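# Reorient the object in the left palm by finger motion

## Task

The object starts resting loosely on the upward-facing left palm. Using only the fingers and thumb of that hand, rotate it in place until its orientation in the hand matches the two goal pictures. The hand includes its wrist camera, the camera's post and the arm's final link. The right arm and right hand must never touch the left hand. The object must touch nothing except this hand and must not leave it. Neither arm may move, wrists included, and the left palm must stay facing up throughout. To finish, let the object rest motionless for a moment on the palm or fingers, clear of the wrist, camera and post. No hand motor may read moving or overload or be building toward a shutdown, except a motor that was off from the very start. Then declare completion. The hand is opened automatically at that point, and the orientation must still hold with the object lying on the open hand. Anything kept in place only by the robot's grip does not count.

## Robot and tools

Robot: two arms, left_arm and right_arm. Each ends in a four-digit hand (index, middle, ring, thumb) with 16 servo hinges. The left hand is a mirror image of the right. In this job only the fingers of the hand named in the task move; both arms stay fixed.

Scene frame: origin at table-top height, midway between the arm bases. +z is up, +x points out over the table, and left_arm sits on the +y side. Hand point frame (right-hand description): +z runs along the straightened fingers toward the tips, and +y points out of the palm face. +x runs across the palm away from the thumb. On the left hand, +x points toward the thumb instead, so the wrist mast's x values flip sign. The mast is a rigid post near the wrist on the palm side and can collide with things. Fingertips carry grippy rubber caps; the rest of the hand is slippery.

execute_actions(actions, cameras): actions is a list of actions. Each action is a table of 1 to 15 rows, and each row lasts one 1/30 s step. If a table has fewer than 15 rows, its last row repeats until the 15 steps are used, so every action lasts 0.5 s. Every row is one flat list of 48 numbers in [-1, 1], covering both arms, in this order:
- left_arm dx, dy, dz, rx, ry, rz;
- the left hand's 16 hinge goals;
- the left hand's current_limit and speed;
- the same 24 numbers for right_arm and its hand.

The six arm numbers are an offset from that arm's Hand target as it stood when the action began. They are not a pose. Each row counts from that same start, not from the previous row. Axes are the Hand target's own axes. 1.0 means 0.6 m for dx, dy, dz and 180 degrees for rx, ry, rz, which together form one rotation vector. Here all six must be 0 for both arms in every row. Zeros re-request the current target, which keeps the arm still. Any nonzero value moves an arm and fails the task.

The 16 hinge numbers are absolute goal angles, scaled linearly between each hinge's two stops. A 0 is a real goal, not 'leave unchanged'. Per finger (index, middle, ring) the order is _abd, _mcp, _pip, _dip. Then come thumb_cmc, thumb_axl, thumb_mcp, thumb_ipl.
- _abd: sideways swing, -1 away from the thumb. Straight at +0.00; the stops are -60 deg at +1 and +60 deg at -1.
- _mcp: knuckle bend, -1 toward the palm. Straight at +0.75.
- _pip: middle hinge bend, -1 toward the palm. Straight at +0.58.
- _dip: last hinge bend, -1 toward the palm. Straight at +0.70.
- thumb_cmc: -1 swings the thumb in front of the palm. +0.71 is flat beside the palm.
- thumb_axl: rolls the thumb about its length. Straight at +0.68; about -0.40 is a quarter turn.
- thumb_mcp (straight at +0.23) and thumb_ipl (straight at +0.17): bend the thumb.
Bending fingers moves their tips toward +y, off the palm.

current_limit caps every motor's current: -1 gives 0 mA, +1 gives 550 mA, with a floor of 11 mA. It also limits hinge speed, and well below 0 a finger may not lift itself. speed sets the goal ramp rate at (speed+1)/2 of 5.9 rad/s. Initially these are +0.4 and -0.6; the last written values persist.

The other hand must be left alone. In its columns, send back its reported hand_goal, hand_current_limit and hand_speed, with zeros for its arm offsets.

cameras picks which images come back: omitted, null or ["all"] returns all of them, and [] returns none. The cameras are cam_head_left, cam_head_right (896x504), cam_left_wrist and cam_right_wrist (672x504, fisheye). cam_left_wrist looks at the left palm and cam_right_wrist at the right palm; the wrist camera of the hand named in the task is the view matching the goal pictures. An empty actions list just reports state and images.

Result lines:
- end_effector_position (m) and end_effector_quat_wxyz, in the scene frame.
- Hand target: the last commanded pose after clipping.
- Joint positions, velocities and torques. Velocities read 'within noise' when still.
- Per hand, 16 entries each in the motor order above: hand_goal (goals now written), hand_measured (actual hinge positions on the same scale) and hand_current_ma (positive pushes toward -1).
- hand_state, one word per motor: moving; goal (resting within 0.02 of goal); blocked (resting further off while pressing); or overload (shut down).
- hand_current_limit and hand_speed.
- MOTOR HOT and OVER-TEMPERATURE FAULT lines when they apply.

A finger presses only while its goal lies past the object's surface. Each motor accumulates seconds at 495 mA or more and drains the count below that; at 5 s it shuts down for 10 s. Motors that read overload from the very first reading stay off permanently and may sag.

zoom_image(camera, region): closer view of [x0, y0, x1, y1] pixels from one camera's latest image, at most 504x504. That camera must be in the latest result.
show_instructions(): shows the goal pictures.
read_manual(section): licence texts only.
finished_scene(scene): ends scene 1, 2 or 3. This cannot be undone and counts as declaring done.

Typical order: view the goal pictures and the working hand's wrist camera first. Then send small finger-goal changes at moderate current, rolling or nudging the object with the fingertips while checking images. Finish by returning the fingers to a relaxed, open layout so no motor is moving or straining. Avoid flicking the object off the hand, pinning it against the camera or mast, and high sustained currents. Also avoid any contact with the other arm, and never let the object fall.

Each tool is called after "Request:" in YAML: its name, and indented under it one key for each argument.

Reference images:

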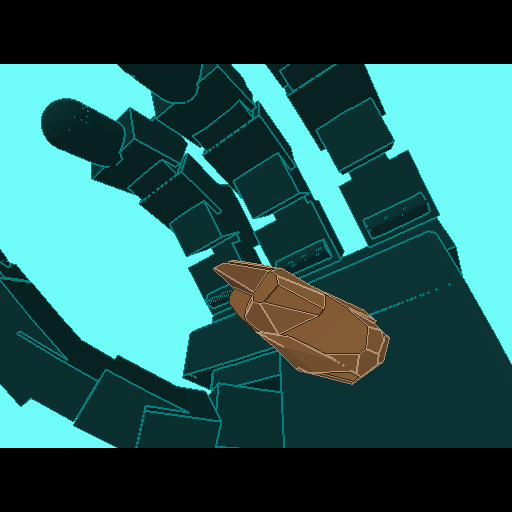

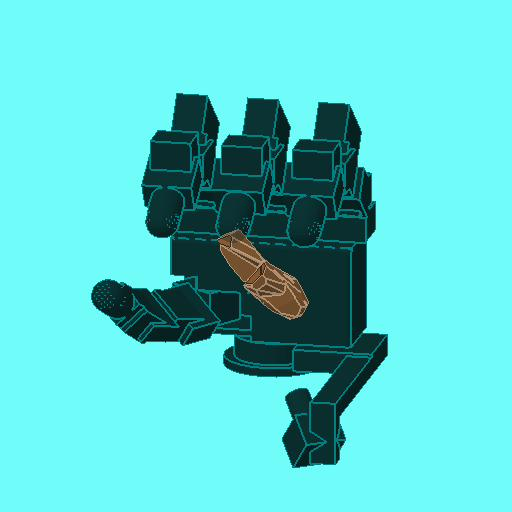

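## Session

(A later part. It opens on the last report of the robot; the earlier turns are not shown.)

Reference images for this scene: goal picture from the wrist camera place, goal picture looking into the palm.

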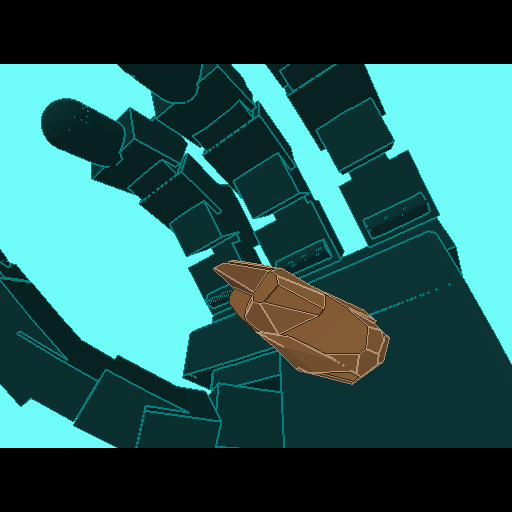

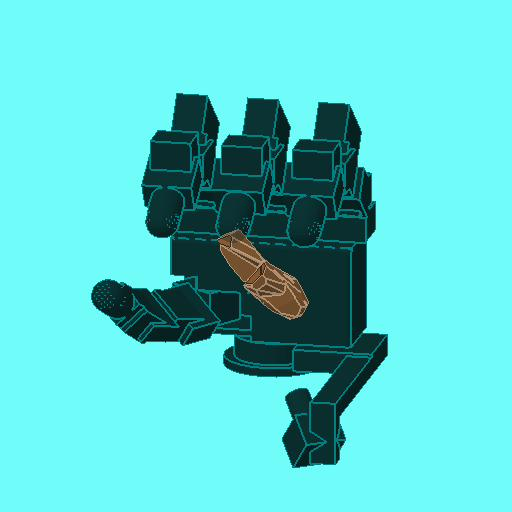

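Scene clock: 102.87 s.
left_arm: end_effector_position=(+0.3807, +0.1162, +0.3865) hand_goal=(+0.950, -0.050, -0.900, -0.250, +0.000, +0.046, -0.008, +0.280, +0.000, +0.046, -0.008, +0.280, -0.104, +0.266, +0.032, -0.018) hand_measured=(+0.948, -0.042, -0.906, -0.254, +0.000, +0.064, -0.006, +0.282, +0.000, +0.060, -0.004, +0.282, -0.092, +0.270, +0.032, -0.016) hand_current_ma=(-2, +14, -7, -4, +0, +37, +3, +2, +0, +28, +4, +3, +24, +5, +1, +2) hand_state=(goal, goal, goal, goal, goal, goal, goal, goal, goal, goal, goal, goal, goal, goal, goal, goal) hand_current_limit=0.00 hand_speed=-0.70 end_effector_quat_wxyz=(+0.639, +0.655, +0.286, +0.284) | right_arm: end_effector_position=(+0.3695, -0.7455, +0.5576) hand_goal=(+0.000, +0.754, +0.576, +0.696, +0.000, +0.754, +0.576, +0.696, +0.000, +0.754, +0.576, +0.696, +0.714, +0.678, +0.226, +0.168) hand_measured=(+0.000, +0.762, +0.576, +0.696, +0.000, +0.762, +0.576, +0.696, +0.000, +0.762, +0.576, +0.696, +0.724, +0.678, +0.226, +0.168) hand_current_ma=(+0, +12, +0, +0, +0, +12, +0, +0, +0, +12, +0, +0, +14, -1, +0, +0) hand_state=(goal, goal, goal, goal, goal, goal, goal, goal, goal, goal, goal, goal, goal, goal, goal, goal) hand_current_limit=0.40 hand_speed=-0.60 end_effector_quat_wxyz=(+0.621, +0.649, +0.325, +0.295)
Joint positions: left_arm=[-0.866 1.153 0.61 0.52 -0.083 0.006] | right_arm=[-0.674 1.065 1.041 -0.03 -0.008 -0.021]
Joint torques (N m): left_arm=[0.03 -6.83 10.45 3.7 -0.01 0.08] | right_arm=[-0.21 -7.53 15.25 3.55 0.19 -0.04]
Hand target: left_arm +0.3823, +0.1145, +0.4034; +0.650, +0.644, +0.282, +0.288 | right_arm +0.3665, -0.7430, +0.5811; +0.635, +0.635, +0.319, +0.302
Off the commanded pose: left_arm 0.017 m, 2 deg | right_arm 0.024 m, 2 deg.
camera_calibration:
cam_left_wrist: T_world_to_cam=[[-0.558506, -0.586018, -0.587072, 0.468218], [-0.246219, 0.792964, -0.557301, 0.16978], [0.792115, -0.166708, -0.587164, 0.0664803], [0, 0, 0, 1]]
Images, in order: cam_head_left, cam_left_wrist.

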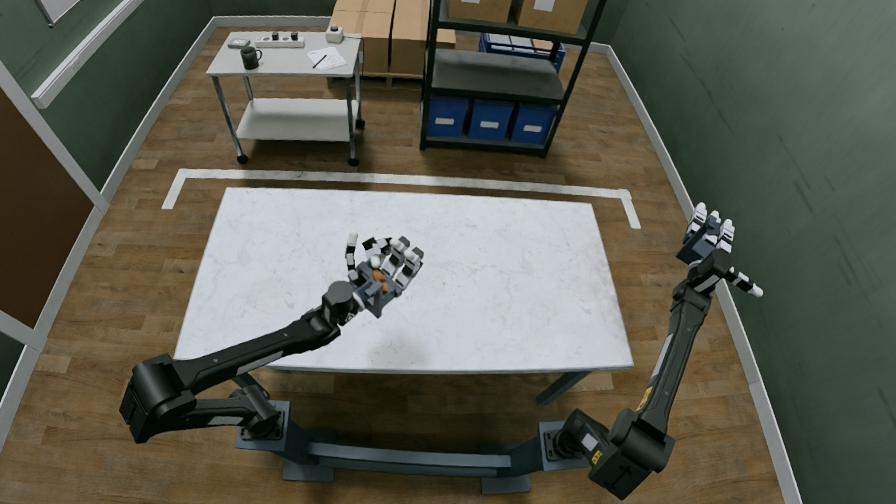

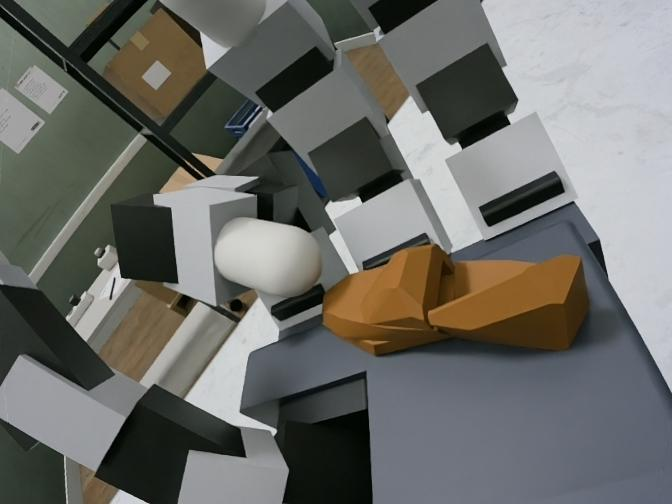

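Request:
execute_actions:
  actions:
    - [[0,0,0,0,0,0,0.95,-0.2,-0.85,-0.15,0,0.046,-0.008,0.28,0,0.046,-0.008,0.28,-0.104,0.266,0.032,-0.018,0,-0.78,0,0,0,0,0,0,0,0.754,0.576,0.696,0,0.754,0.576,0.696,0,0.754,0.576,0.696,0.714,0.678,0.226,0.168,0.4,-0.6]]
    - [[0,0,0,0,0,0,0.95,-0.36,-0.74,-0.08,0,0.046,-0.008,0.28,0,0.046,-0.008,0.28,-0.104,0.266,0.032,-0.018,0,-0.78,0,0,0,0,0,0,0,0.754,0.576,0.696,0,0.754,0.576,0.696,0,0.754,0.576,0.696,0.714,0.678,0.226,0.168,0.4,-0.6]]
  cameras: ["cam_left_wrist","cam_head_left"]

Request:
zoom_image:
  camera: "cam_head_left"
  region: [350, 235, 420, 305]

Scene clock: 107.40 s.
left_arm: end_effector_position=(+0.3807, +0.1162, +0.3865) hand_goal=(+0.950, -0.360, -0.740, -0.080, +0.000, +0.046, -0.008, +0.280, +0.000, +0.046, -0.008, +0.280, -0.104, +0.266, +0.032, -0.018) hand_measured=(+0.948, -0.358, -0.746, -0.084, +0.000, +0.064, -0.006, +0.282, +0.000, +0.060, -0.004, +0.282, -0.092, +0.270, +0.032, -0.016) hand_current_ma=(-1, +3, -7, -4, +0, +37, +3, +2, +0, +28, +4, +3, +24, +5, +1, +2) hand_state=(goal, goal, goal, goal, goal, goal, goal, goal, goal, goal, goal, goal, goal, goal, goal, goal) hand_current_limit=0.00 hand_speed=-0.78 end_effector_quat_wxyz=(+0.639, +0.655, +0.286, +0.284) | right_arm: end_effector_position=(+0.3695, -0.7455, +0.5576) hand_goal=(+0.000, +0.754, +0.576, +0.696, +0.000, +0.754, +0.576, +0.696, +0.000, +0.754, +0.576, +0.696, +0.714, +0.678, +0.226, +0.168) hand_measured=(+0.000, +0.762, +0.576, +0.696, +0.000, +0.762, +0.576, +0.696, +0.000, +0.762, +0.576, +0.696, +0.724, +0.678, +0.226, +0.168) hand_current_ma=(+0, +12, +0, +0, +0, +12, +0, +0, +0, +12, +0, +0, +14, -1, +0, +0) hand_state=(goal, goal, goal, goal, goal, goal, goal, goal, goal, goal, goal, goal, goal, goal, goal, goal) hand_current_limit=0.40 hand_speed=-0.60 end_effector_quat_wxyz=(+0.621, +0.649, +0.325, +0.295)
Joint positions: left_arm=[-0.866 1.153 0.61 0.52 -0.083 0.006] | right_arm=[-0.674 1.065 1.041 -0.03 -0.008 -0.021]
Joint torques (N m): left_arm=[0.03 -6.71 10.44 3.69 -0.02 0.08] | right_arm=[-0.21 -7.41 15.25 3.54 0.18 -0.04]
Hand target: left_arm +0.3823, +0.1145, +0.4034; +0.650, +0.644, +0.282, +0.288 | right_arm +0.3665, -0.7430, +0.5811; +0.635, +0.635, +0.319, +0.302
Off the commanded pose: left_arm 0.017 m, 2 deg | right_arm 0.024 m, 2 deg.
camera_calibration:
cam_left_wrist: T_world_to_cam=[[-0.558506, -0.586018, -0.587072, 0.468218], [-0.246219, 0.792964, -0.557301, 0.16978], [0.792115, -0.166708, -0.587164, 0.0664803], [0, 0, 0, 1]]
Images, in order: cam_head_left, cam_left_wrist.

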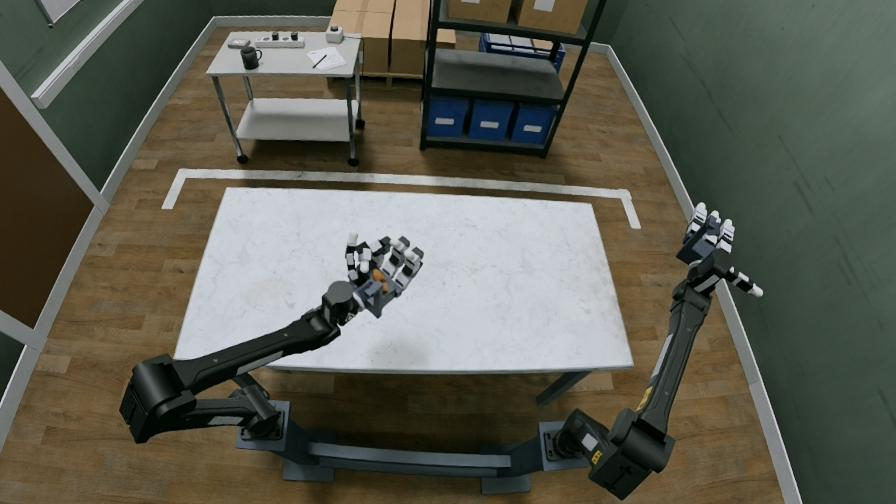

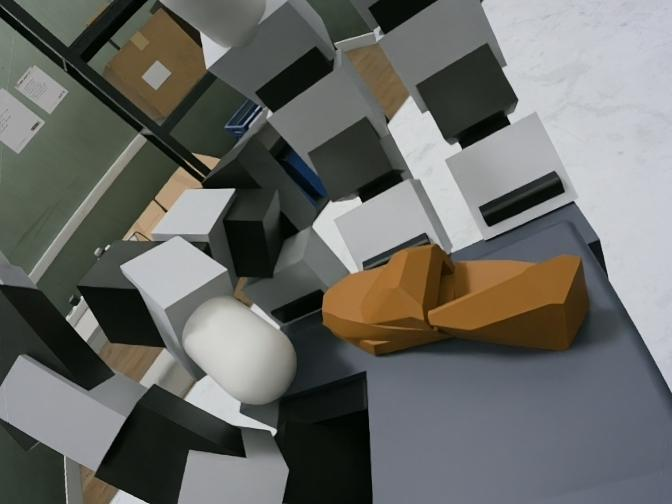

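Scaled by 7.200 from the camera's 896x504 image, which has a finer 1280x720 frame.

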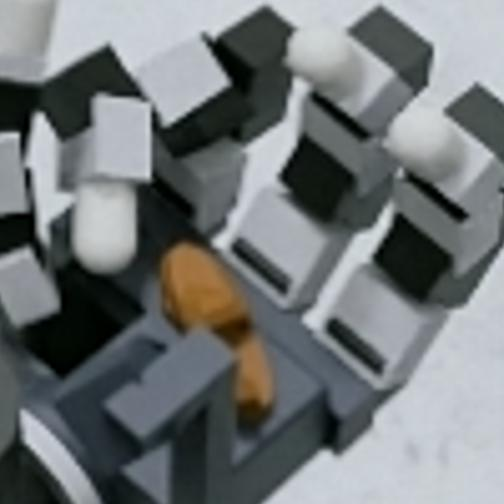

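Request:
execute_actions:
  actions:
    - [[0,0,0,0,0,0,0,-0.36,-0.74,-0.08,-0.33,0.274,-0.008,0.28,0,0.046,-0.008,0.28,-0.104,0.266,0.032,-0.018,0.2,-0.6,0,0,0,0,0,0,0,0.754,0.576,0.696,0,0.754,0.576,0.696,0,0.754,0.576,0.696,0.714,0.678,0.226,0.168,0.4,-0.6]]
    - [[0,0,0,0,0,0,0,0.274,-0.31,-0.812,-0.33,0.274,-0.008,-0.812,0,0.046,-0.008,0.28,-0.104,0.266,0.032,-0.018,0.2,-0.6,0,0,0,0,0,0,0,0.754,0.576,0.696,0,0.754,0.576,0.696,0,0.754,0.576,0.696,0.714,0.678,0.226,0.168,0.4,-0.6]]
    - [[0,0,0,0,0,0,0,0.274,0.3,0.3,-0.33,0.274,-0.31,-0.812,0,0.046,-0.008,0.28,-0.104,0.266,0.032,-0.018,0.2,-0.6,0,0,0,0,0,0,0,0.754,0.576,0.696,0,0.754,0.576,0.696,0,0.754,0.576,0.696,0.714,0.678,0.226,0.168,0.4,-0.6]]
    - [[0,0,0,0,0,0,0,0.274,0.3,0.3,-0.33,0.332,-0.784,-0.768,0,0.046,-0.008,0.28,-0.104,0.266,0.032,-0.018,0,-0.7,0,0,0,0,0,0,0,0.754,0.576,0.696,0,0.754,0.576,0.696,0,0.754,0.576,0.696,0.714,0.678,0.226,0.168,0.4,-0.6]]
    - [[0,0,0,0,0,0,0,0.274,0.3,0.3,-0.33,0.332,-0.784,-0.768,0,0.046,-0.008,0.28,-0.104,0.266,0.032,-0.018,0,-0.7,0,0,0,0,0,0,0,0.754,0.576,0.696,0,0.754,0.576,0.696,0,0.754,0.576,0.696,0.714,0.678,0.226,0.168,0.4,-0.6]]
  cameras: ["cam_left_wrist","cam_head_left"]

Request:
zoom_image:
  camera: "cam_head_left"
  region: [350, 235, 420, 305]

Scene clock: 120.30 s.
left_arm: end_effector_position=(+0.3807, +0.1162, +0.3865) hand_goal=(+0.000, +0.274, +0.300, +0.300, -0.330, +0.332, -0.784, -0.768, +0.000, +0.046, -0.008, +0.280, -0.104, +0.266, +0.032, -0.018) hand_measured=(+0.002, +0.280, +0.300, +0.298, -0.328, +0.338, -0.782, -0.766, -0.004, +0.050, -0.008, +0.282, -0.092, +0.270, +0.032, -0.016) hand_current_ma=(+2, +11, +0, -3, +2, +8, +1, +2, -4, +5, +0, +3, +24, +5, +1, +2) hand_state=(goal, goal, goal, goal, goal, goal, goal, goal, goal, goal, goal, goal, goal, goal, goal, goal) hand_current_limit=0.00 hand_speed=-0.70 end_effector_quat_wxyz=(+0.639, +0.655, +0.286, +0.284) | right_arm: end_effector_position=(+0.3695, -0.7455, +0.5576) hand_goal=(+0.000, +0.754, +0.576, +0.696, +0.000, +0.754, +0.576, +0.696, +0.000, +0.754, +0.576, +0.696, +0.714, +0.678, +0.226, +0.168) hand_measured=(+0.000, +0.762, +0.576, +0.696, +0.000, +0.762, +0.576, +0.696, +0.000, +0.762, +0.576, +0.696, +0.724, +0.678, +0.226, +0.168) hand_current_ma=(+0, +12, +0, +0, +0, +12, +0, +0, +0, +12, +0, +0, +14, -1, +0, +0) hand_state=(goal, goal, goal, goal, goal, goal, goal, goal, goal, goal, goal, goal, goal, goal, goal, goal) hand_current_limit=0.40 hand_speed=-0.60 end_effector_quat_wxyz=(+0.621, +0.649, +0.325, +0.295)
Joint positions: left_arm=[-0.866 1.153 0.61 0.52 -0.083 0.006] | right_arm=[-0.674 1.065 1.041 -0.03 -0.008 -0.021]
Joint torques (N m): left_arm=[-0.03 -6.83 10.48 3.77 -0.02 0.07] | right_arm=[-0.21 -7.47 15.24 3.58 0.19 -0.04]
Hand target: left_arm +0.3823, +0.1145, +0.4034; +0.650, +0.644, +0.282, +0.288 | right_arm +0.3665, -0.7430, +0.5811; +0.635, +0.635, +0.319, +0.302
Off the commanded pose: left_arm 0.017 m, 2 deg | right_arm 0.024 m, 2 deg.
camera_calibration:
cam_left_wrist: T_world_to_cam=[[-0.558506, -0.586018, -0.587072, 0.468218], [-0.246219, 0.792964, -0.557301, 0.16978], [0.792115, -0.166708, -0.587164, 0.0664803], [0, 0, 0, 1]]
Images, in order: cam_head_left, cam_left_wrist.

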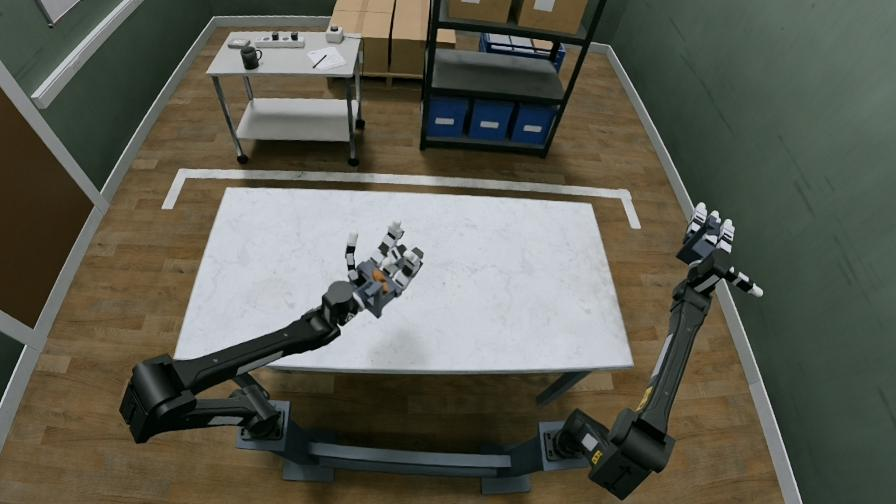

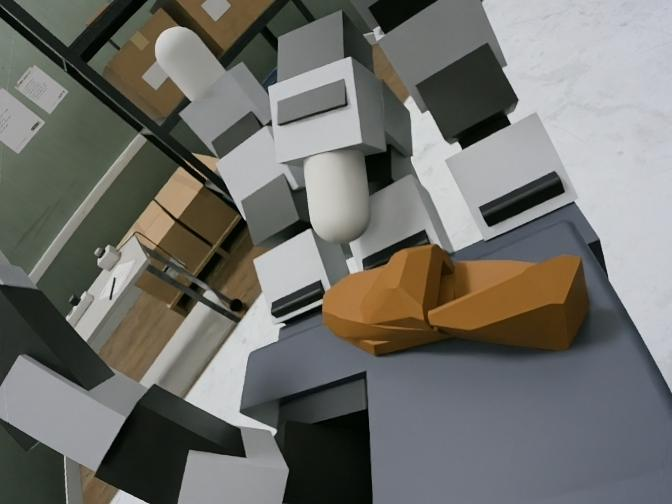

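Scaled by 7.200 from the camera's 896x504 image, which has a finer 1280x720 frame.

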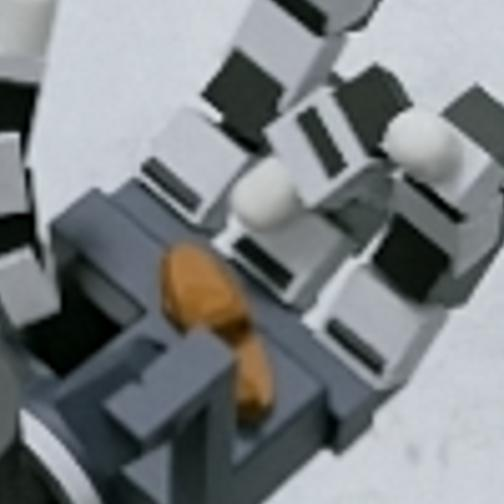

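Request:
execute_actions:
  actions:
    - [[0,0,0,0,0,0,0,0.274,0.3,0.3,-0.33,0.114,-0.921,-0.401,0,0.046,-0.008,0.28,-0.104,0.266,0.032,-0.018,0,-0.75,0,0,0,0,0,0,0,0.754,0.576,0.696,0,0.754,0.576,0.696,0,0.754,0.576,0.696,0.714,0.678,0.226,0.168,0.4,-0.6]]
    - [[0,0,0,0,0,0,0,0.274,0.3,0.3,-0.33,-0.097,-0.89,-0.21,0,0.046,-0.008,0.28,-0.104,0.266,0.032,-0.018,0,-0.78,0,0,0,0,0,0,0,0.754,0.576,0.696,0,0.754,0.576,0.696,0,0.754,0.576,0.696,0.714,0.678,0.226,0.168,0.4,-0.6]]
  cameras: ["cam_left_wrist","cam_head_left"]

Request:
zoom_image:
  camera: "cam_head_left"
  region: [350, 235, 420, 305]

Scene clock: 124.87 s.
left_arm: end_effector_position=(+0.3807, +0.1162, +0.3865) hand_goal=(+0.000, +0.274, +0.300, +0.300, -0.330, -0.096, -0.890, -0.210, +0.000, +0.046, -0.008, +0.280, -0.104, +0.266, +0.032, -0.018) hand_measured=(+0.002, +0.280, +0.300, +0.298, -0.328, -0.086, -0.896, -0.214, -0.004, +0.050, -0.008, +0.282, -0.092, +0.270, +0.032, -0.016) hand_current_ma=(+2, +11, +0, -3, +2, +16, -8, -5, -4, +5, +0, +3, +24, +5, +1, +2) hand_state=(goal, goal, goal, goal, goal, goal, goal, goal, goal, goal, goal, goal, goal, goal, goal, goal) hand_current_limit=0.00 hand_speed=-0.78 end_effector_quat_wxyz=(+0.639, +0.655, +0.286, +0.284) | right_arm: end_effector_position=(+0.3695, -0.7455, +0.5576) hand_goal=(+0.000, +0.754, +0.576, +0.696, +0.000, +0.754, +0.576, +0.696, +0.000, +0.754, +0.576, +0.696, +0.714, +0.678, +0.226, +0.168) hand_measured=(+0.000, +0.762, +0.576, +0.696, +0.000, +0.762, +0.576, +0.696, +0.000, +0.762, +0.576, +0.696, +0.724, +0.678, +0.226, +0.168) hand_current_ma=(+0, +12, +0, +0, +0, +12, +0, +0, +0, +12, +0, +0, +14, -1, +0, +0) hand_state=(goal, goal, goal, goal, goal, goal, goal, goal, goal, goal, goal, goal, goal, goal, goal, goal) hand_current_limit=0.40 hand_speed=-0.60 end_effector_quat_wxyz=(+0.621, +0.649, +0.325, +0.295)
Joint positions: left_arm=[-0.866 1.153 0.61 0.52 -0.083 0.006] | right_arm=[-0.674 1.065 1.041 -0.03 -0.008 -0.021]
Joint torques (N m): left_arm=[-0.03 -6.77 10.51 3.73 -0.02 0.07] | right_arm=[-0.21 -7.59 15.25 3.51 0.18 -0.03]
Hand target: left_arm +0.3823, +0.1145, +0.4034; +0.650, +0.644, +0.282, +0.288 | right_arm +0.3665, -0.7430, +0.5811; +0.635, +0.635, +0.319, +0.302
Off the commanded pose: left_arm 0.017 m, 2 deg | right_arm 0.024 m, 2 deg.
camera_calibration:
cam_left_wrist: T_world_to_cam=[[-0.558506, -0.586018, -0.587072, 0.468218], [-0.246219, 0.792964, -0.557301, 0.16978], [0.792115, -0.166708, -0.587164, 0.0664803], [0, 0, 0, 1]]
Images, in order: cam_head_left, cam_left_wrist.

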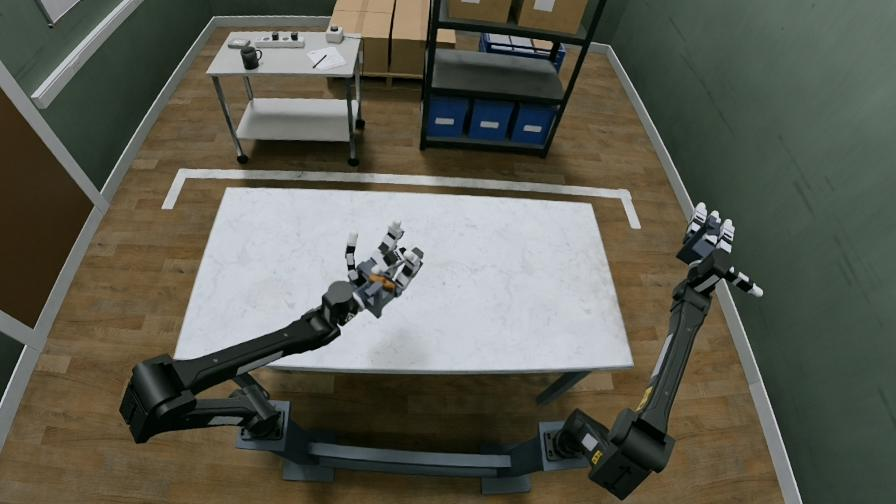

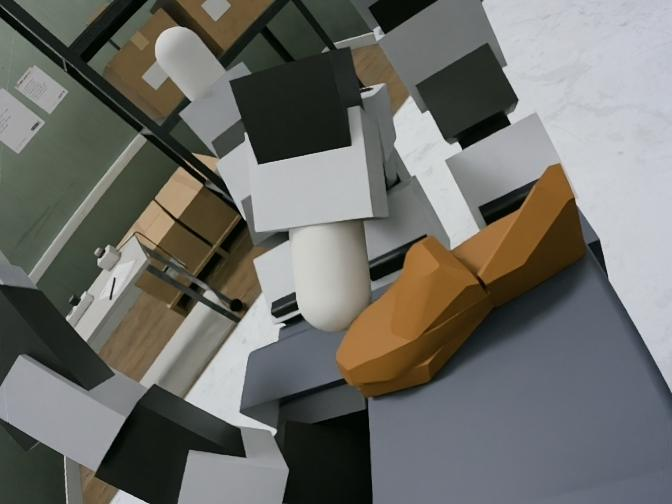

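Scaled by 7.200 from the camera's 896x504 image, which has a finer 1280x720 frame.

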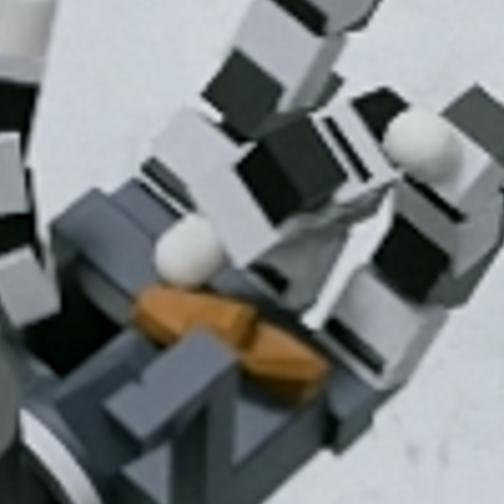

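Works well. Continue.

Request:
execute_actions:
  actions:
    - [[0,0,0,0,0,0,0,0.274,0.3,0.3,-0.33,-0.31,-0.77,-0.097,0,0.046,-0.008,0.28,-0.104,0.266,0.032,-0.018,0,-0.78,0,0,0,0,0,0,0,0.754,0.576,0.696,0,0.754,0.576,0.696,0,0.754,0.576,0.696,0.714,0.678,0.226,0.168,0.4,-0.6]]
    - [[0,0,0,0,0,0,0,0.274,0.3,0.3,-0.25,-0.46,-0.664,-0.049,0,0.046,-0.008,0.28,-0.104,0.266,0.032,-0.018,0,-0.78,0,0,0,0,0,0,0,0.754,0.576,0.696,0,0.754,0.576,0.696,0,0.754,0.576,0.696,0.714,0.678,0.226,0.168,0.4,-0.6]]
  cameras: ["cam_left_wrist","cam_head_left"]

Request:
zoom_image:
  camera: "cam_head_left"
  region: [350, 235, 420, 305]

Scene clock: 129.90 s.
left_arm: end_effector_position=(+0.3807, +0.1162, +0.3865) hand_goal=(+0.000, +0.274, +0.300, +0.300, -0.250, -0.460, -0.664, -0.048, +0.000, +0.046, -0.008, +0.280, -0.104, +0.266, +0.032, -0.018) hand_measured=(+0.002, +0.280, +0.300, +0.298, -0.254, -0.458, -0.670, -0.052, -0.004, +0.050, -0.008, +0.282, -0.092, +0.270, +0.032, -0.016) hand_current_ma=(+2, +11, +0, -3, -4, +2, -9, -3, -4, +5, +0, +3, +24, +5, +1, +2) hand_state=(goal, goal, goal, goal, goal, goal, goal, goal, goal, goal, goal, goal, goal, goal, goal, goal) hand_current_limit=0.00 hand_speed=-0.78 end_effector_quat_wxyz=(+0.639, +0.655, +0.286, +0.284) | right_arm: end_effector_position=(+0.3695, -0.7455, +0.5576) hand_goal=(+0.000, +0.754, +0.576, +0.696, +0.000, +0.754, +0.576, +0.696, +0.000, +0.754, +0.576, +0.696, +0.714, +0.678, +0.226, +0.168) hand_measured=(+0.000, +0.762, +0.576, +0.696, +0.000, +0.762, +0.576, +0.696, +0.000, +0.762, +0.576, +0.696, +0.724, +0.678, +0.226, +0.168) hand_current_ma=(+0, +12, +0, +0, +0, +12, +0, +0, +0, +12, +0, +0, +14, -1, +0, +0) hand_state=(goal, goal, goal, goal, goal, goal, goal, goal, goal, goal, goal, goal, goal, goal, goal, goal) hand_current_limit=0.40 hand_speed=-0.60 end_effector_quat_wxyz=(+0.621, +0.649, +0.325, +0.295)
Joint positions: left_arm=[-0.866 1.153 0.61 0.52 -0.083 0.006] | right_arm=[-0.674 1.065 1.041 -0.03 -0.008 -0.021]
Joint torques (N m): left_arm=[0.03 -6.77 10.44 3.7 -0.02 0.07] | right_arm=[-0.15 -7.53 15.25 3.54 0.18 -0.04]
Hand target: left_arm +0.3823, +0.1145, +0.4034; +0.650, +0.644, +0.282, +0.288 | right_arm +0.3665, -0.7430, +0.5811; +0.635, +0.635, +0.319, +0.302
Off the commanded pose: left_arm 0.017 m, 2 deg | right_arm 0.024 m, 2 deg.
camera_calibration:
cam_left_wrist: T_world_to_cam=[[-0.558506, -0.586018, -0.587072, 0.468218], [-0.246219, 0.792964, -0.557301, 0.16978], [0.792115, -0.166708, -0.587164, 0.0664803], [0, 0, 0, 1]]
Images, in order: cam_head_left, cam_left_wrist.

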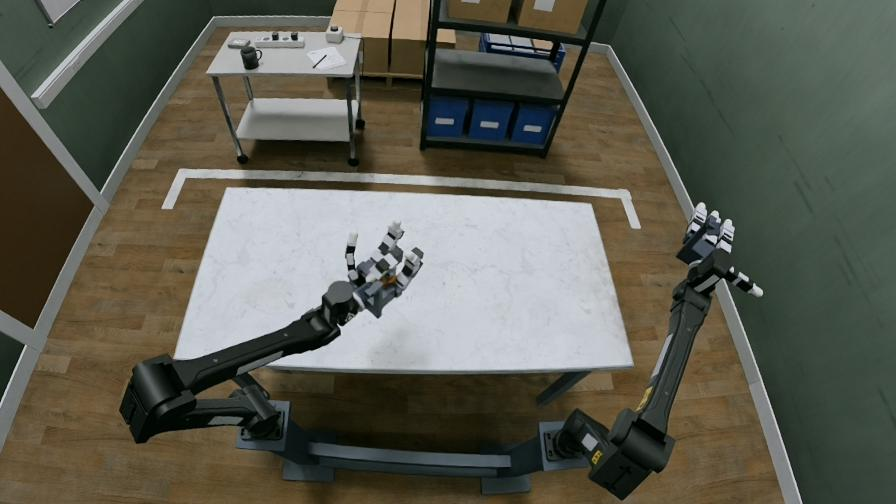

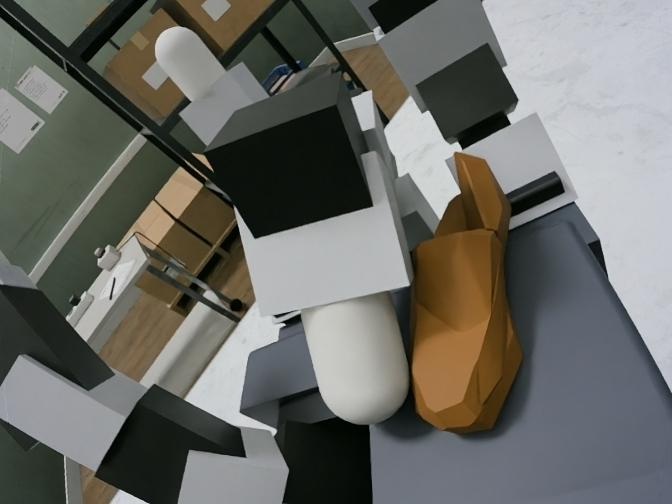

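Scaled by 7.200 from the camera's 896x504 image, which has a finer 1280x720 frame.

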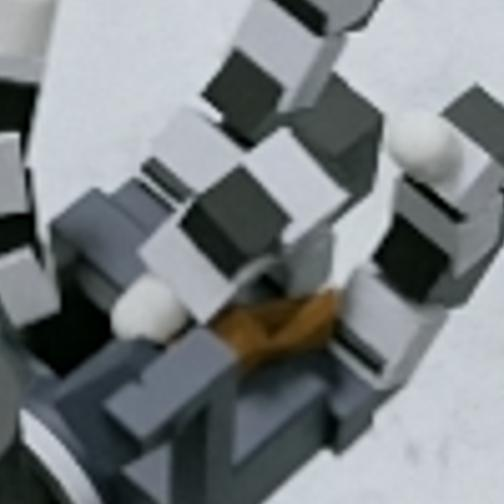

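Request:
execute_actions:
  actions:
    - [[0,0,0,0,0,0,0,0.274,0.3,0.3,-0.25,-0.46,-0.664,-0.049,0.62,0.274,-0.008,0.28,-0.104,0.266,0.032,-0.018,0.2,-0.6,0,0,0,0,0,0,0,0.754,0.576,0.696,0,0.754,0.576,0.696,0,0.754,0.576,0.696,0.714,0.678,0.226,0.168,0.4,-0.6]]
    - [[0,0,0,0,0,0,0,0.274,0.3,0.3,-0.25,-0.46,-0.664,-0.049,0.62,0.274,-0.008,-0.812,-0.104,0.266,0.032,-0.018,0.2,-0.6,0,0,0,0,0,0,0,0.754,0.576,0.696,0,0.754,0.576,0.696,0,0.754,0.576,0.696,0.714,0.678,0.226,0.168,0.4,-0.6]]
    - [[0,0,0,0,0,0,0,0.274,0.3,0.3,-0.25,-0.46,-0.664,-0.049,0.62,0.274,-0.31,-0.812,-0.104,0.266,0.032,-0.018,0.2,-0.6,0,0,0,0,0,0,0,0.754,0.576,0.696,0,0.754,0.576,0.696,0,0.754,0.576,0.696,0.714,0.678,0.226,0.168,0.4,-0.6]]
  cameras: ["cam_left_wrist","cam_head_left"]

Request:
zoom_image:
  camera: "cam_head_left"
  region: [350, 235, 420, 305]

Scene clock: 153.77 s.
left_arm: end_effector_position=(+0.3807, +0.1162, +0.3865) hand_goal=(+0.000, +0.274, +0.300, +0.300, -0.250, -0.460, -0.664, -0.048, +0.620, +0.274, -0.310, -0.812, -0.104, +0.266, +0.032, -0.018) hand_measured=(+0.002, +0.280, +0.300, +0.298, -0.254, -0.466, -0.670, -0.052, +0.588, +0.290, -0.312, -0.810, -0.092, +0.270, +0.032, -0.016) hand_current_ma=(+2, +11, +0, -3, -4, -11, -9, -3, -64, +32, -2, +2, +24, +5, +1, +2) hand_state=(goal, goal, goal, goal, goal, goal, goal, goal, blocked, goal, goal, goal, goal, goal, goal, goal) hand_current_limit=0.20 hand_speed=-0.60 end_effector_quat_wxyz=(+0.639, +0.655, +0.286, +0.284) | right_arm: end_effector_position=(+0.3695, -0.7455, +0.5576) hand_goal=(+0.000, +0.754, +0.576, +0.696, +0.000, +0.754, +0.576, +0.696, +0.000, +0.754, +0.576, +0.696, +0.714, +0.678, +0.226, +0.168) hand_measured=(+0.000, +0.762, +0.576, +0.696, +0.000, +0.762, +0.576, +0.696, +0.000, +0.762, +0.576, +0.696, +0.724, +0.678, +0.226, +0.168) hand_current_ma=(+0, +12, +0, +0, +0, +12, +0, +0, +0, +12, +0, +0, +14, -1, +0, +0) hand_state=(goal, goal, goal, goal, goal, goal, goal, goal, goal, goal, goal, goal, goal, goal, goal, goal) hand_current_limit=0.40 hand_speed=-0.60 end_effector_quat_wxyz=(+0.621, +0.649, +0.325, +0.295)
Joint positions: left_arm=[-0.866 1.153 0.61 0.52 -0.083 0.006] | right_arm=[-0.674 1.065 1.041 -0.03 -0.008 -0.021]
Joint torques (N m): left_arm=[0.09 -6.71 10.44 3.71 -0.01 0.08] | right_arm=[-0.21 -7.53 15.27 3.54 0.18 -0.04]
Hand target: left_arm +0.3823, +0.1145, +0.4034; +0.650, +0.644, +0.282, +0.288 | right_arm +0.3665, -0.7430, +0.5811; +0.635, +0.635, +0.319, +0.302
Off the commanded pose: left_arm 0.017 m, 2 deg | right_arm 0.024 m, 2 deg.
camera_calibration:
cam_left_wrist: T_world_to_cam=[[-0.558506, -0.586018, -0.587072, 0.468218], [-0.246219, 0.792964, -0.557301, 0.16978], [0.792115, -0.166708, -0.587164, 0.0664803], [0, 0, 0, 1]]
Images, in order: cam_head_left, cam_left_wrist.

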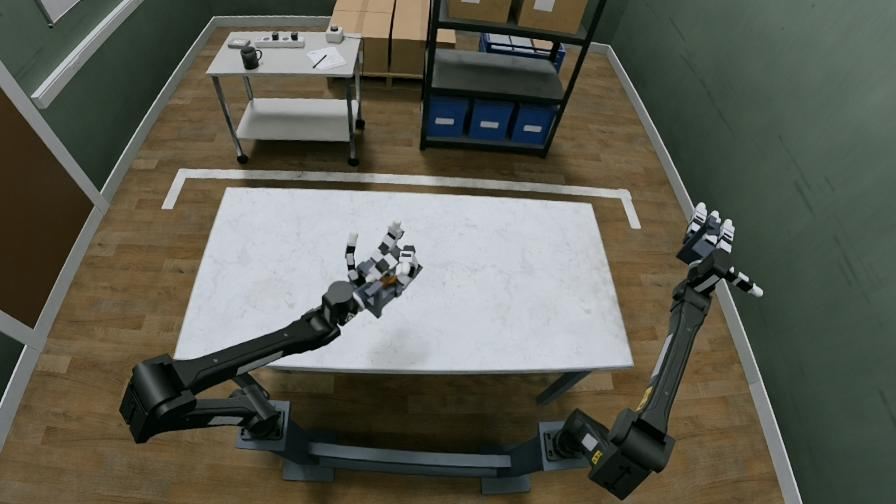

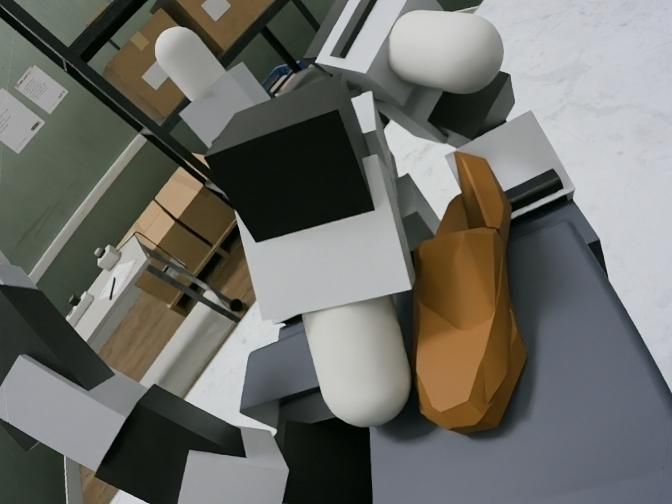

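Scaled by 7.200 from the camera's 896x504 image, which has a finer 1280x720 frame.

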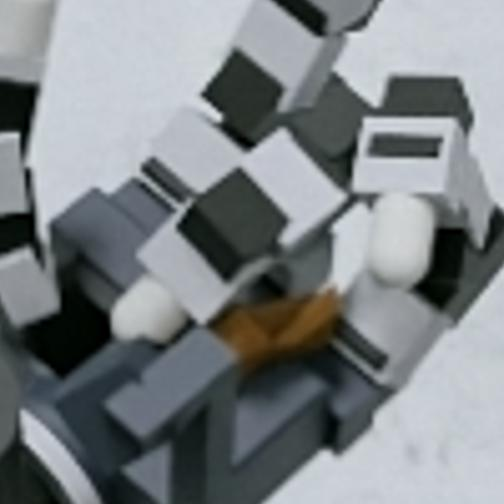

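Request:
execute_actions:
  actions:
    - [[0,0,0,0,0,0,0,0.274,0.3,0.3,-0.25,-0.46,-0.664,-0.049,0.62,0.42,-0.784,-0.768,-0.104,0.266,0.032,-0.018,0,-0.7,0,0,0,0,0,0,0,0.754,0.576,0.696,0,0.754,0.576,0.696,0,0.754,0.576,0.696,0.714,0.678,0.226,0.168,0.4,-0.6]]
    - [[0,0,0,0,0,0,0,0.274,0.3,0.3,-0.25,-0.46,-0.664,-0.049,0.62,0.42,-0.784,-0.768,-0.104,0.266,0.032,-0.018,0,-0.7,0,0,0,0,0,0,0,0.754,0.576,0.696,0,0.754,0.576,0.696,0,0.754,0.576,0.696,0.714,0.678,0.226,0.168,0.4,-0.6]]
  cameras: ["cam_left_wrist","cam_head_left"]

Request:
zoom_image:
  camera: "cam_head_left"
  region: [350, 235, 420, 305]

Scene clock: 160.07 s.
left_arm: end_effector_position=(+0.3807, +0.1162, +0.3865) hand_goal=(+0.000, +0.274, +0.300, +0.300, -0.250, -0.460, -0.664, -0.048, +0.620, +0.420, -0.784, -0.768, -0.104, +0.266, +0.032, -0.018) hand_measured=(+0.002, +0.280, +0.300, +0.298, -0.254, -0.466, -0.670, -0.052, +0.618, +0.424, -0.782, -0.772, -0.092, +0.270, +0.032, -0.016) hand_current_ma=(+2, +11, +0, -3, -4, -8, -9, -3, -3, +6, +2, -5, +24, +5, +1, +2) hand_state=(goal, goal, goal, goal, goal, goal, goal, goal, goal, goal, goal, goal, goal, goal, goal, goal) hand_current_limit=0.00 hand_speed=-0.70 end_effector_quat_wxyz=(+0.639, +0.655, +0.286, +0.284) | right_arm: end_effector_position=(+0.3695, -0.7455, +0.5576) hand_goal=(+0.000, +0.754, +0.576, +0.696, +0.000, +0.754, +0.576, +0.696, +0.000, +0.754, +0.576, +0.696, +0.714, +0.678, +0.226, +0.168) hand_measured=(+0.000, +0.762, +0.576, +0.696, +0.000, +0.762, +0.576, +0.696, +0.000, +0.762, +0.576, +0.696, +0.724, +0.678, +0.226, +0.168) hand_current_ma=(+0, +12, +0, +0, +0, +12, +0, +0, +0, +12, +0, +0, +14, -1, +0, +0) hand_state=(goal, goal, goal, goal, goal, goal, goal, goal, goal, goal, goal, goal, goal, goal, goal, goal) hand_current_limit=0.40 hand_speed=-0.60 end_effector_quat_wxyz=(+0.621, +0.649, +0.325, +0.295)
Joint positions: left_arm=[-0.866 1.153 0.61 0.52 -0.083 0.006] | right_arm=[-0.674 1.065 1.041 -0.03 -0.008 -0.021]
Joint torques (N m): left_arm=[0.03 -6.65 10.45 3.73 -0.02 0.07] | right_arm=[-0.15 -7.53 15.24 3.52 0.19 -0.04]
Hand target: left_arm +0.3823, +0.1145, +0.4034; +0.650, +0.644, +0.282, +0.288 | right_arm +0.3665, -0.7430, +0.5811; +0.635, +0.635, +0.319, +0.302
Off the commanded pose: left_arm 0.017 m, 2 deg | right_arm 0.024 m, 2 deg.
camera_calibration:
cam_left_wrist: T_world_to_cam=[[-0.558506, -0.586018, -0.587072, 0.468218], [-0.246219, 0.792964, -0.557301, 0.16978], [0.792115, -0.166708, -0.587164, 0.0664803], [0, 0, 0, 1]]
Images, in order: cam_head_left, cam_left_wrist.

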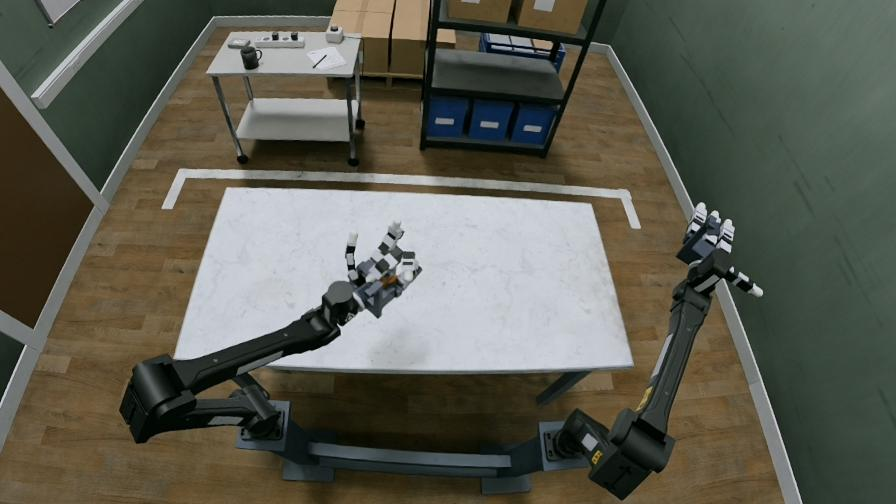

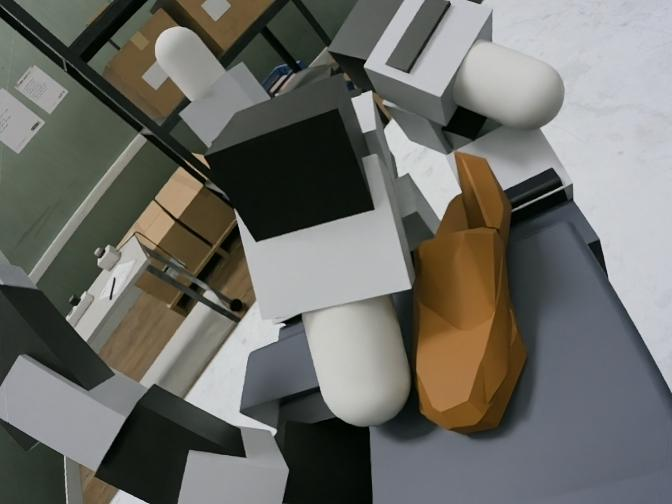

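Scaled by 7.200 from the camera's 896x504 image, which has a finer 1280x720 frame.

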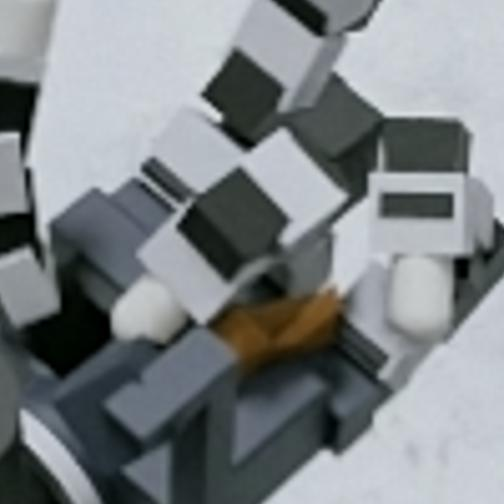

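Request:
execute_actions:
  actions:
    - [[0,0,0,0,0,0,0,0.274,0.3,0.3,-0.25,-0.46,-0.664,-0.049,0.7,0.16,-0.9,-0.45,-0.104,0.266,0.032,-0.018,0,-0.7,0,0,0,0,0,0,0,0.754,0.576,0.696,0,0.754,0.576,0.696,0,0.754,0.576,0.696,0.714,0.678,0.226,0.168,0.4,-0.6]]
    - [[0,0,0,0,0,0,0,0.274,0.3,0.3,-0.25,-0.46,-0.664,-0.049,0.1,0.16,-0.9,-0.45,-0.104,0.266,0.032,-0.018,0,-0.7,0,0,0,0,0,0,0,0.754,0.576,0.696,0,0.754,0.576,0.696,0,0.754,0.576,0.696,0.714,0.678,0.226,0.168,0.4,-0.6]]
  cameras: ["cam_left_wrist","cam_head_left"]

Request:
zoom_image:
  camera: "cam_head_left"
  region: [350, 235, 420, 305]

Scene clock: 165.33 s.
left_arm: end_effector_position=(+0.3807, +0.1162, +0.3865) hand_goal=(+0.000, +0.274, +0.300, +0.300, -0.250, -0.460, -0.664, -0.048, +0.100, +0.160, -0.900, -0.450, -0.104, +0.266, +0.032, -0.018) hand_measured=(+0.002, +0.280, +0.300, +0.298, -0.254, -0.466, -0.670, -0.052, +0.104, +0.172, -0.900, -0.454, -0.092, +0.270, +0.032, -0.016) hand_current_ma=(+2, +11, +0, -3, -3, -8, -9, -3, +4, +22, +0, -5, +24, +5, +1, +2) hand_state=(goal, goal, goal, goal, goal, goal, goal, goal, goal, goal, goal, goal, goal, goal, goal, goal) hand_current_limit=0.00 hand_speed=-0.70 end_effector_quat_wxyz=(+0.639, +0.655, +0.286, +0.284) | right_arm: end_effector_position=(+0.3695, -0.7455, +0.5576) hand_goal=(+0.000, +0.754, +0.576, +0.696, +0.000, +0.754, +0.576, +0.696, +0.000, +0.754, +0.576, +0.696, +0.714, +0.678, +0.226, +0.168) hand_measured=(+0.000, +0.762, +0.576, +0.696, +0.000, +0.762, +0.576, +0.696, +0.000, +0.762, +0.576, +0.696, +0.724, +0.678, +0.226, +0.168) hand_current_ma=(+0, +12, +0, +0, +0, +12, +0, +0, +0, +12, +0, +0, +14, -1, +0, +0) hand_state=(goal, goal, goal, goal, goal, goal, goal, goal, goal, goal, goal, goal, goal, goal, goal, goal) hand_current_limit=0.40 hand_speed=-0.60 end_effector_quat_wxyz=(+0.621, +0.649, +0.325, +0.295)
Joint positions: left_arm=[-0.866 1.153 0.61 0.52 -0.083 0.006] | right_arm=[-0.674 1.065 1.041 -0.03 -0.008 -0.021]
Joint torques (N m): left_arm=[-0.03 -6.65 10.43 3.69 -0.02 0.07] | right_arm=[-0.15 -7.53 15.25 3.54 0.18 -0.04]
Hand target: left_arm +0.3823, +0.1145, +0.4034; +0.650, +0.644, +0.282, +0.288 | right_arm +0.3665, -0.7430, +0.5811; +0.635, +0.635, +0.319, +0.302
Off the commanded pose: left_arm 0.017 m, 2 deg | right_arm 0.024 m, 2 deg.
camera_calibration:
cam_left_wrist: T_world_to_cam=[[-0.558506, -0.586018, -0.587072, 0.468218], [-0.246219, 0.792964, -0.557301, 0.16978], [0.792115, -0.166708, -0.587164, 0.0664803], [0, 0, 0, 1]]
Images, in order: cam_head_left, cam_left_wrist.

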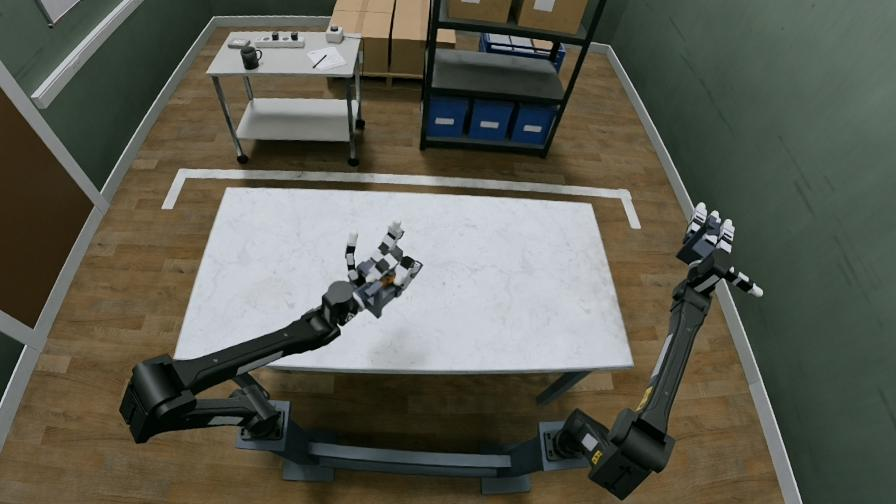

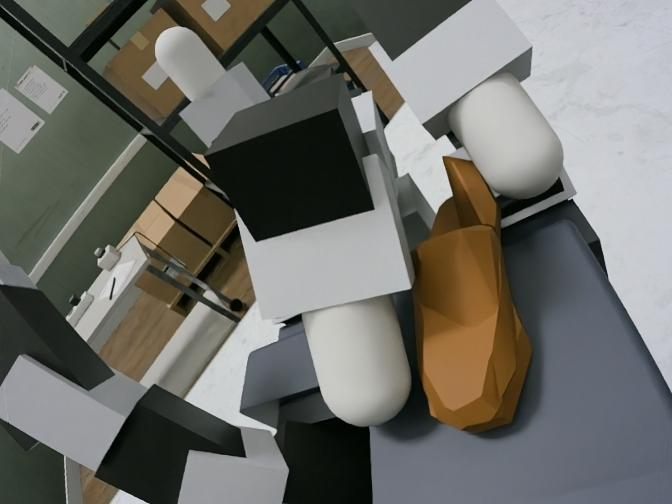

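Scaled by 7.200 from the camera's 896x504 image, which has a finer 1280x720 frame.

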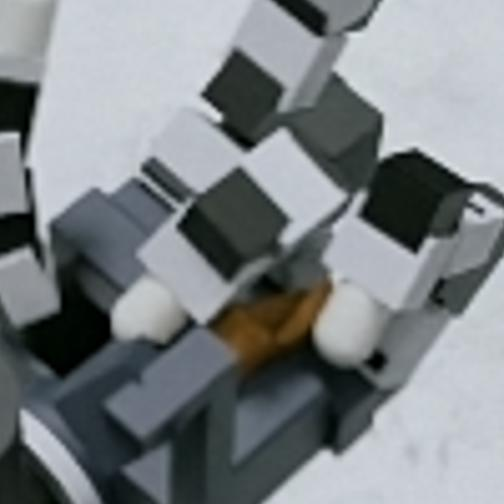

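Request:
execute_actions:
  actions:
    - [[0,0,0,0,0,0,0,0.274,0.3,0.3,-0.25,-0.46,-0.664,-0.049,-0.2,0.1,-0.91,-0.4,-0.104,0.266,0.032,-0.018,0,-0.75,0,0,0,0,0,0,0,0.754,0.576,0.696,0,0.754,0.576,0.696,0,0.754,0.576,0.696,0.714,0.678,0.226,0.168,0.4,-0.6]]
    - [[0,0,0,0,0,0,0,0.274,0.3,0.3,-0.25,-0.46,-0.664,-0.049,-0.5,0.05,-0.92,-0.35,-0.104,0.266,0.032,-0.018,0,-0.75,0,0,0,0,0,0,0,0.754,0.576,0.696,0,0.754,0.576,0.696,0,0.754,0.576,0.696,0.714,0.678,0.226,0.168,0.4,-0.6]]
  cameras: ["cam_left_wrist","cam_head_left"]

Request:
zoom_image:
  camera: "cam_head_left"
  region: [350, 235, 420, 305]

Scene clock: 170.70 s.
left_arm: end_effector_position=(+0.3807, +0.1162, +0.3865) hand_goal=(+0.000, +0.274, +0.300, +0.300, -0.250, -0.460, -0.664, -0.048, -0.500, +0.050, -0.920, -0.350, -0.104, +0.266, +0.032, -0.018) hand_measured=(+0.002, +0.280, +0.300, +0.298, -0.254, -0.464, -0.668, -0.050, -0.496, +0.060, -0.920, -0.354, -0.092, +0.270, +0.032, -0.016) hand_current_ma=(+2, +11, +0, -3, -3, -6, -4, -1, +3, +17, +0, -5, +24, +5, +1, +2) hand_state=(goal, goal, goal, goal, goal, goal, goal, goal, goal, goal, goal, goal, goal, goal, goal, goal) hand_current_limit=0.00 hand_speed=-0.75 end_effector_quat_wxyz=(+0.639, +0.655, +0.286, +0.284) | right_arm: end_effector_position=(+0.3695, -0.7455, +0.5576) hand_goal=(+0.000, +0.754, +0.576, +0.696, +0.000, +0.754, +0.576, +0.696, +0.000, +0.754, +0.576, +0.696, +0.714, +0.678, +0.226, +0.168) hand_measured=(+0.000, +0.762, +0.576, +0.696, +0.000, +0.762, +0.576, +0.696, +0.000, +0.762, +0.576, +0.696, +0.724, +0.678, +0.226, +0.168) hand_current_ma=(+0, +12, +0, +0, +0, +12, +0, +0, +0, +12, +0, +0, +14, -1, +0, +0) hand_state=(goal, goal, goal, goal, goal, goal, goal, goal, goal, goal, goal, goal, goal, goal, goal, goal) hand_current_limit=0.40 hand_speed=-0.60 end_effector_quat_wxyz=(+0.621, +0.649, +0.325, +0.295)
Joint positions: left_arm=[-0.866 1.153 0.61 0.52 -0.083 0.006] | right_arm=[-0.674 1.065 1.041 -0.03 -0.008 -0.021]
Joint torques (N m): left_arm=[-0.09 -6.71 10.44 3.69 -0.02 0.07] | right_arm=[-0.21 -7.47 15.25 3.52 0.19 -0.03]
Hand target: left_arm +0.3823, +0.1145, +0.4034; +0.650, +0.644, +0.282, +0.288 | right_arm +0.3665, -0.7430, +0.5811; +0.635, +0.635, +0.319, +0.302
Off the commanded pose: left_arm 0.017 m, 2 deg | right_arm 0.024 m, 2 deg.
camera_calibration:
cam_left_wrist: T_world_to_cam=[[-0.558506, -0.586018, -0.587072, 0.468218], [-0.246219, 0.792964, -0.557301, 0.16978], [0.792115, -0.166708, -0.587164, 0.0664803], [0, 0, 0, 1]]
Images, in order: cam_head_left, cam_left_wrist.

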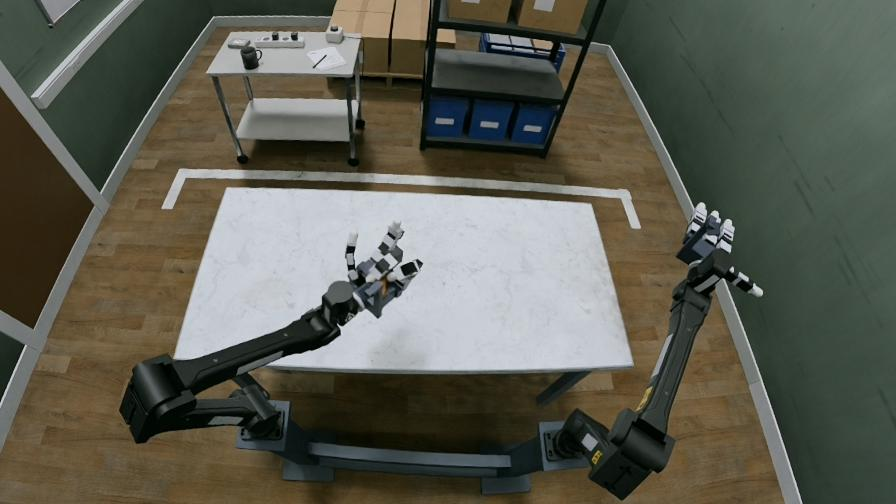

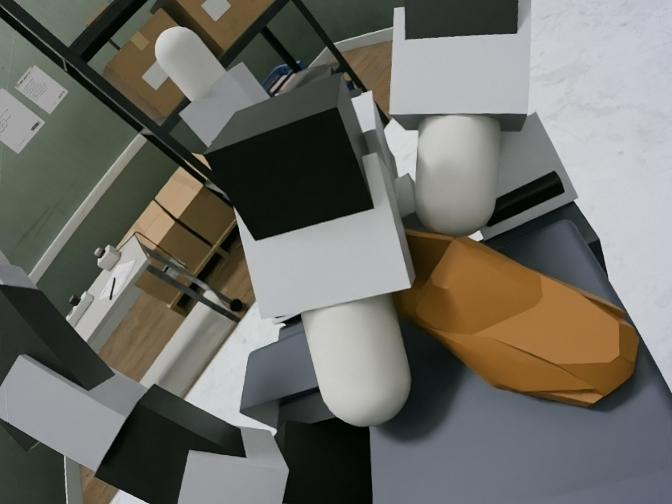

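Scaled by 7.200 from the camera's 896x504 image, which has a finer 1280x720 frame.

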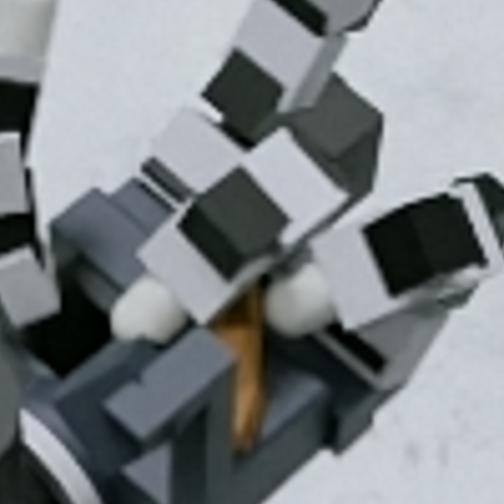

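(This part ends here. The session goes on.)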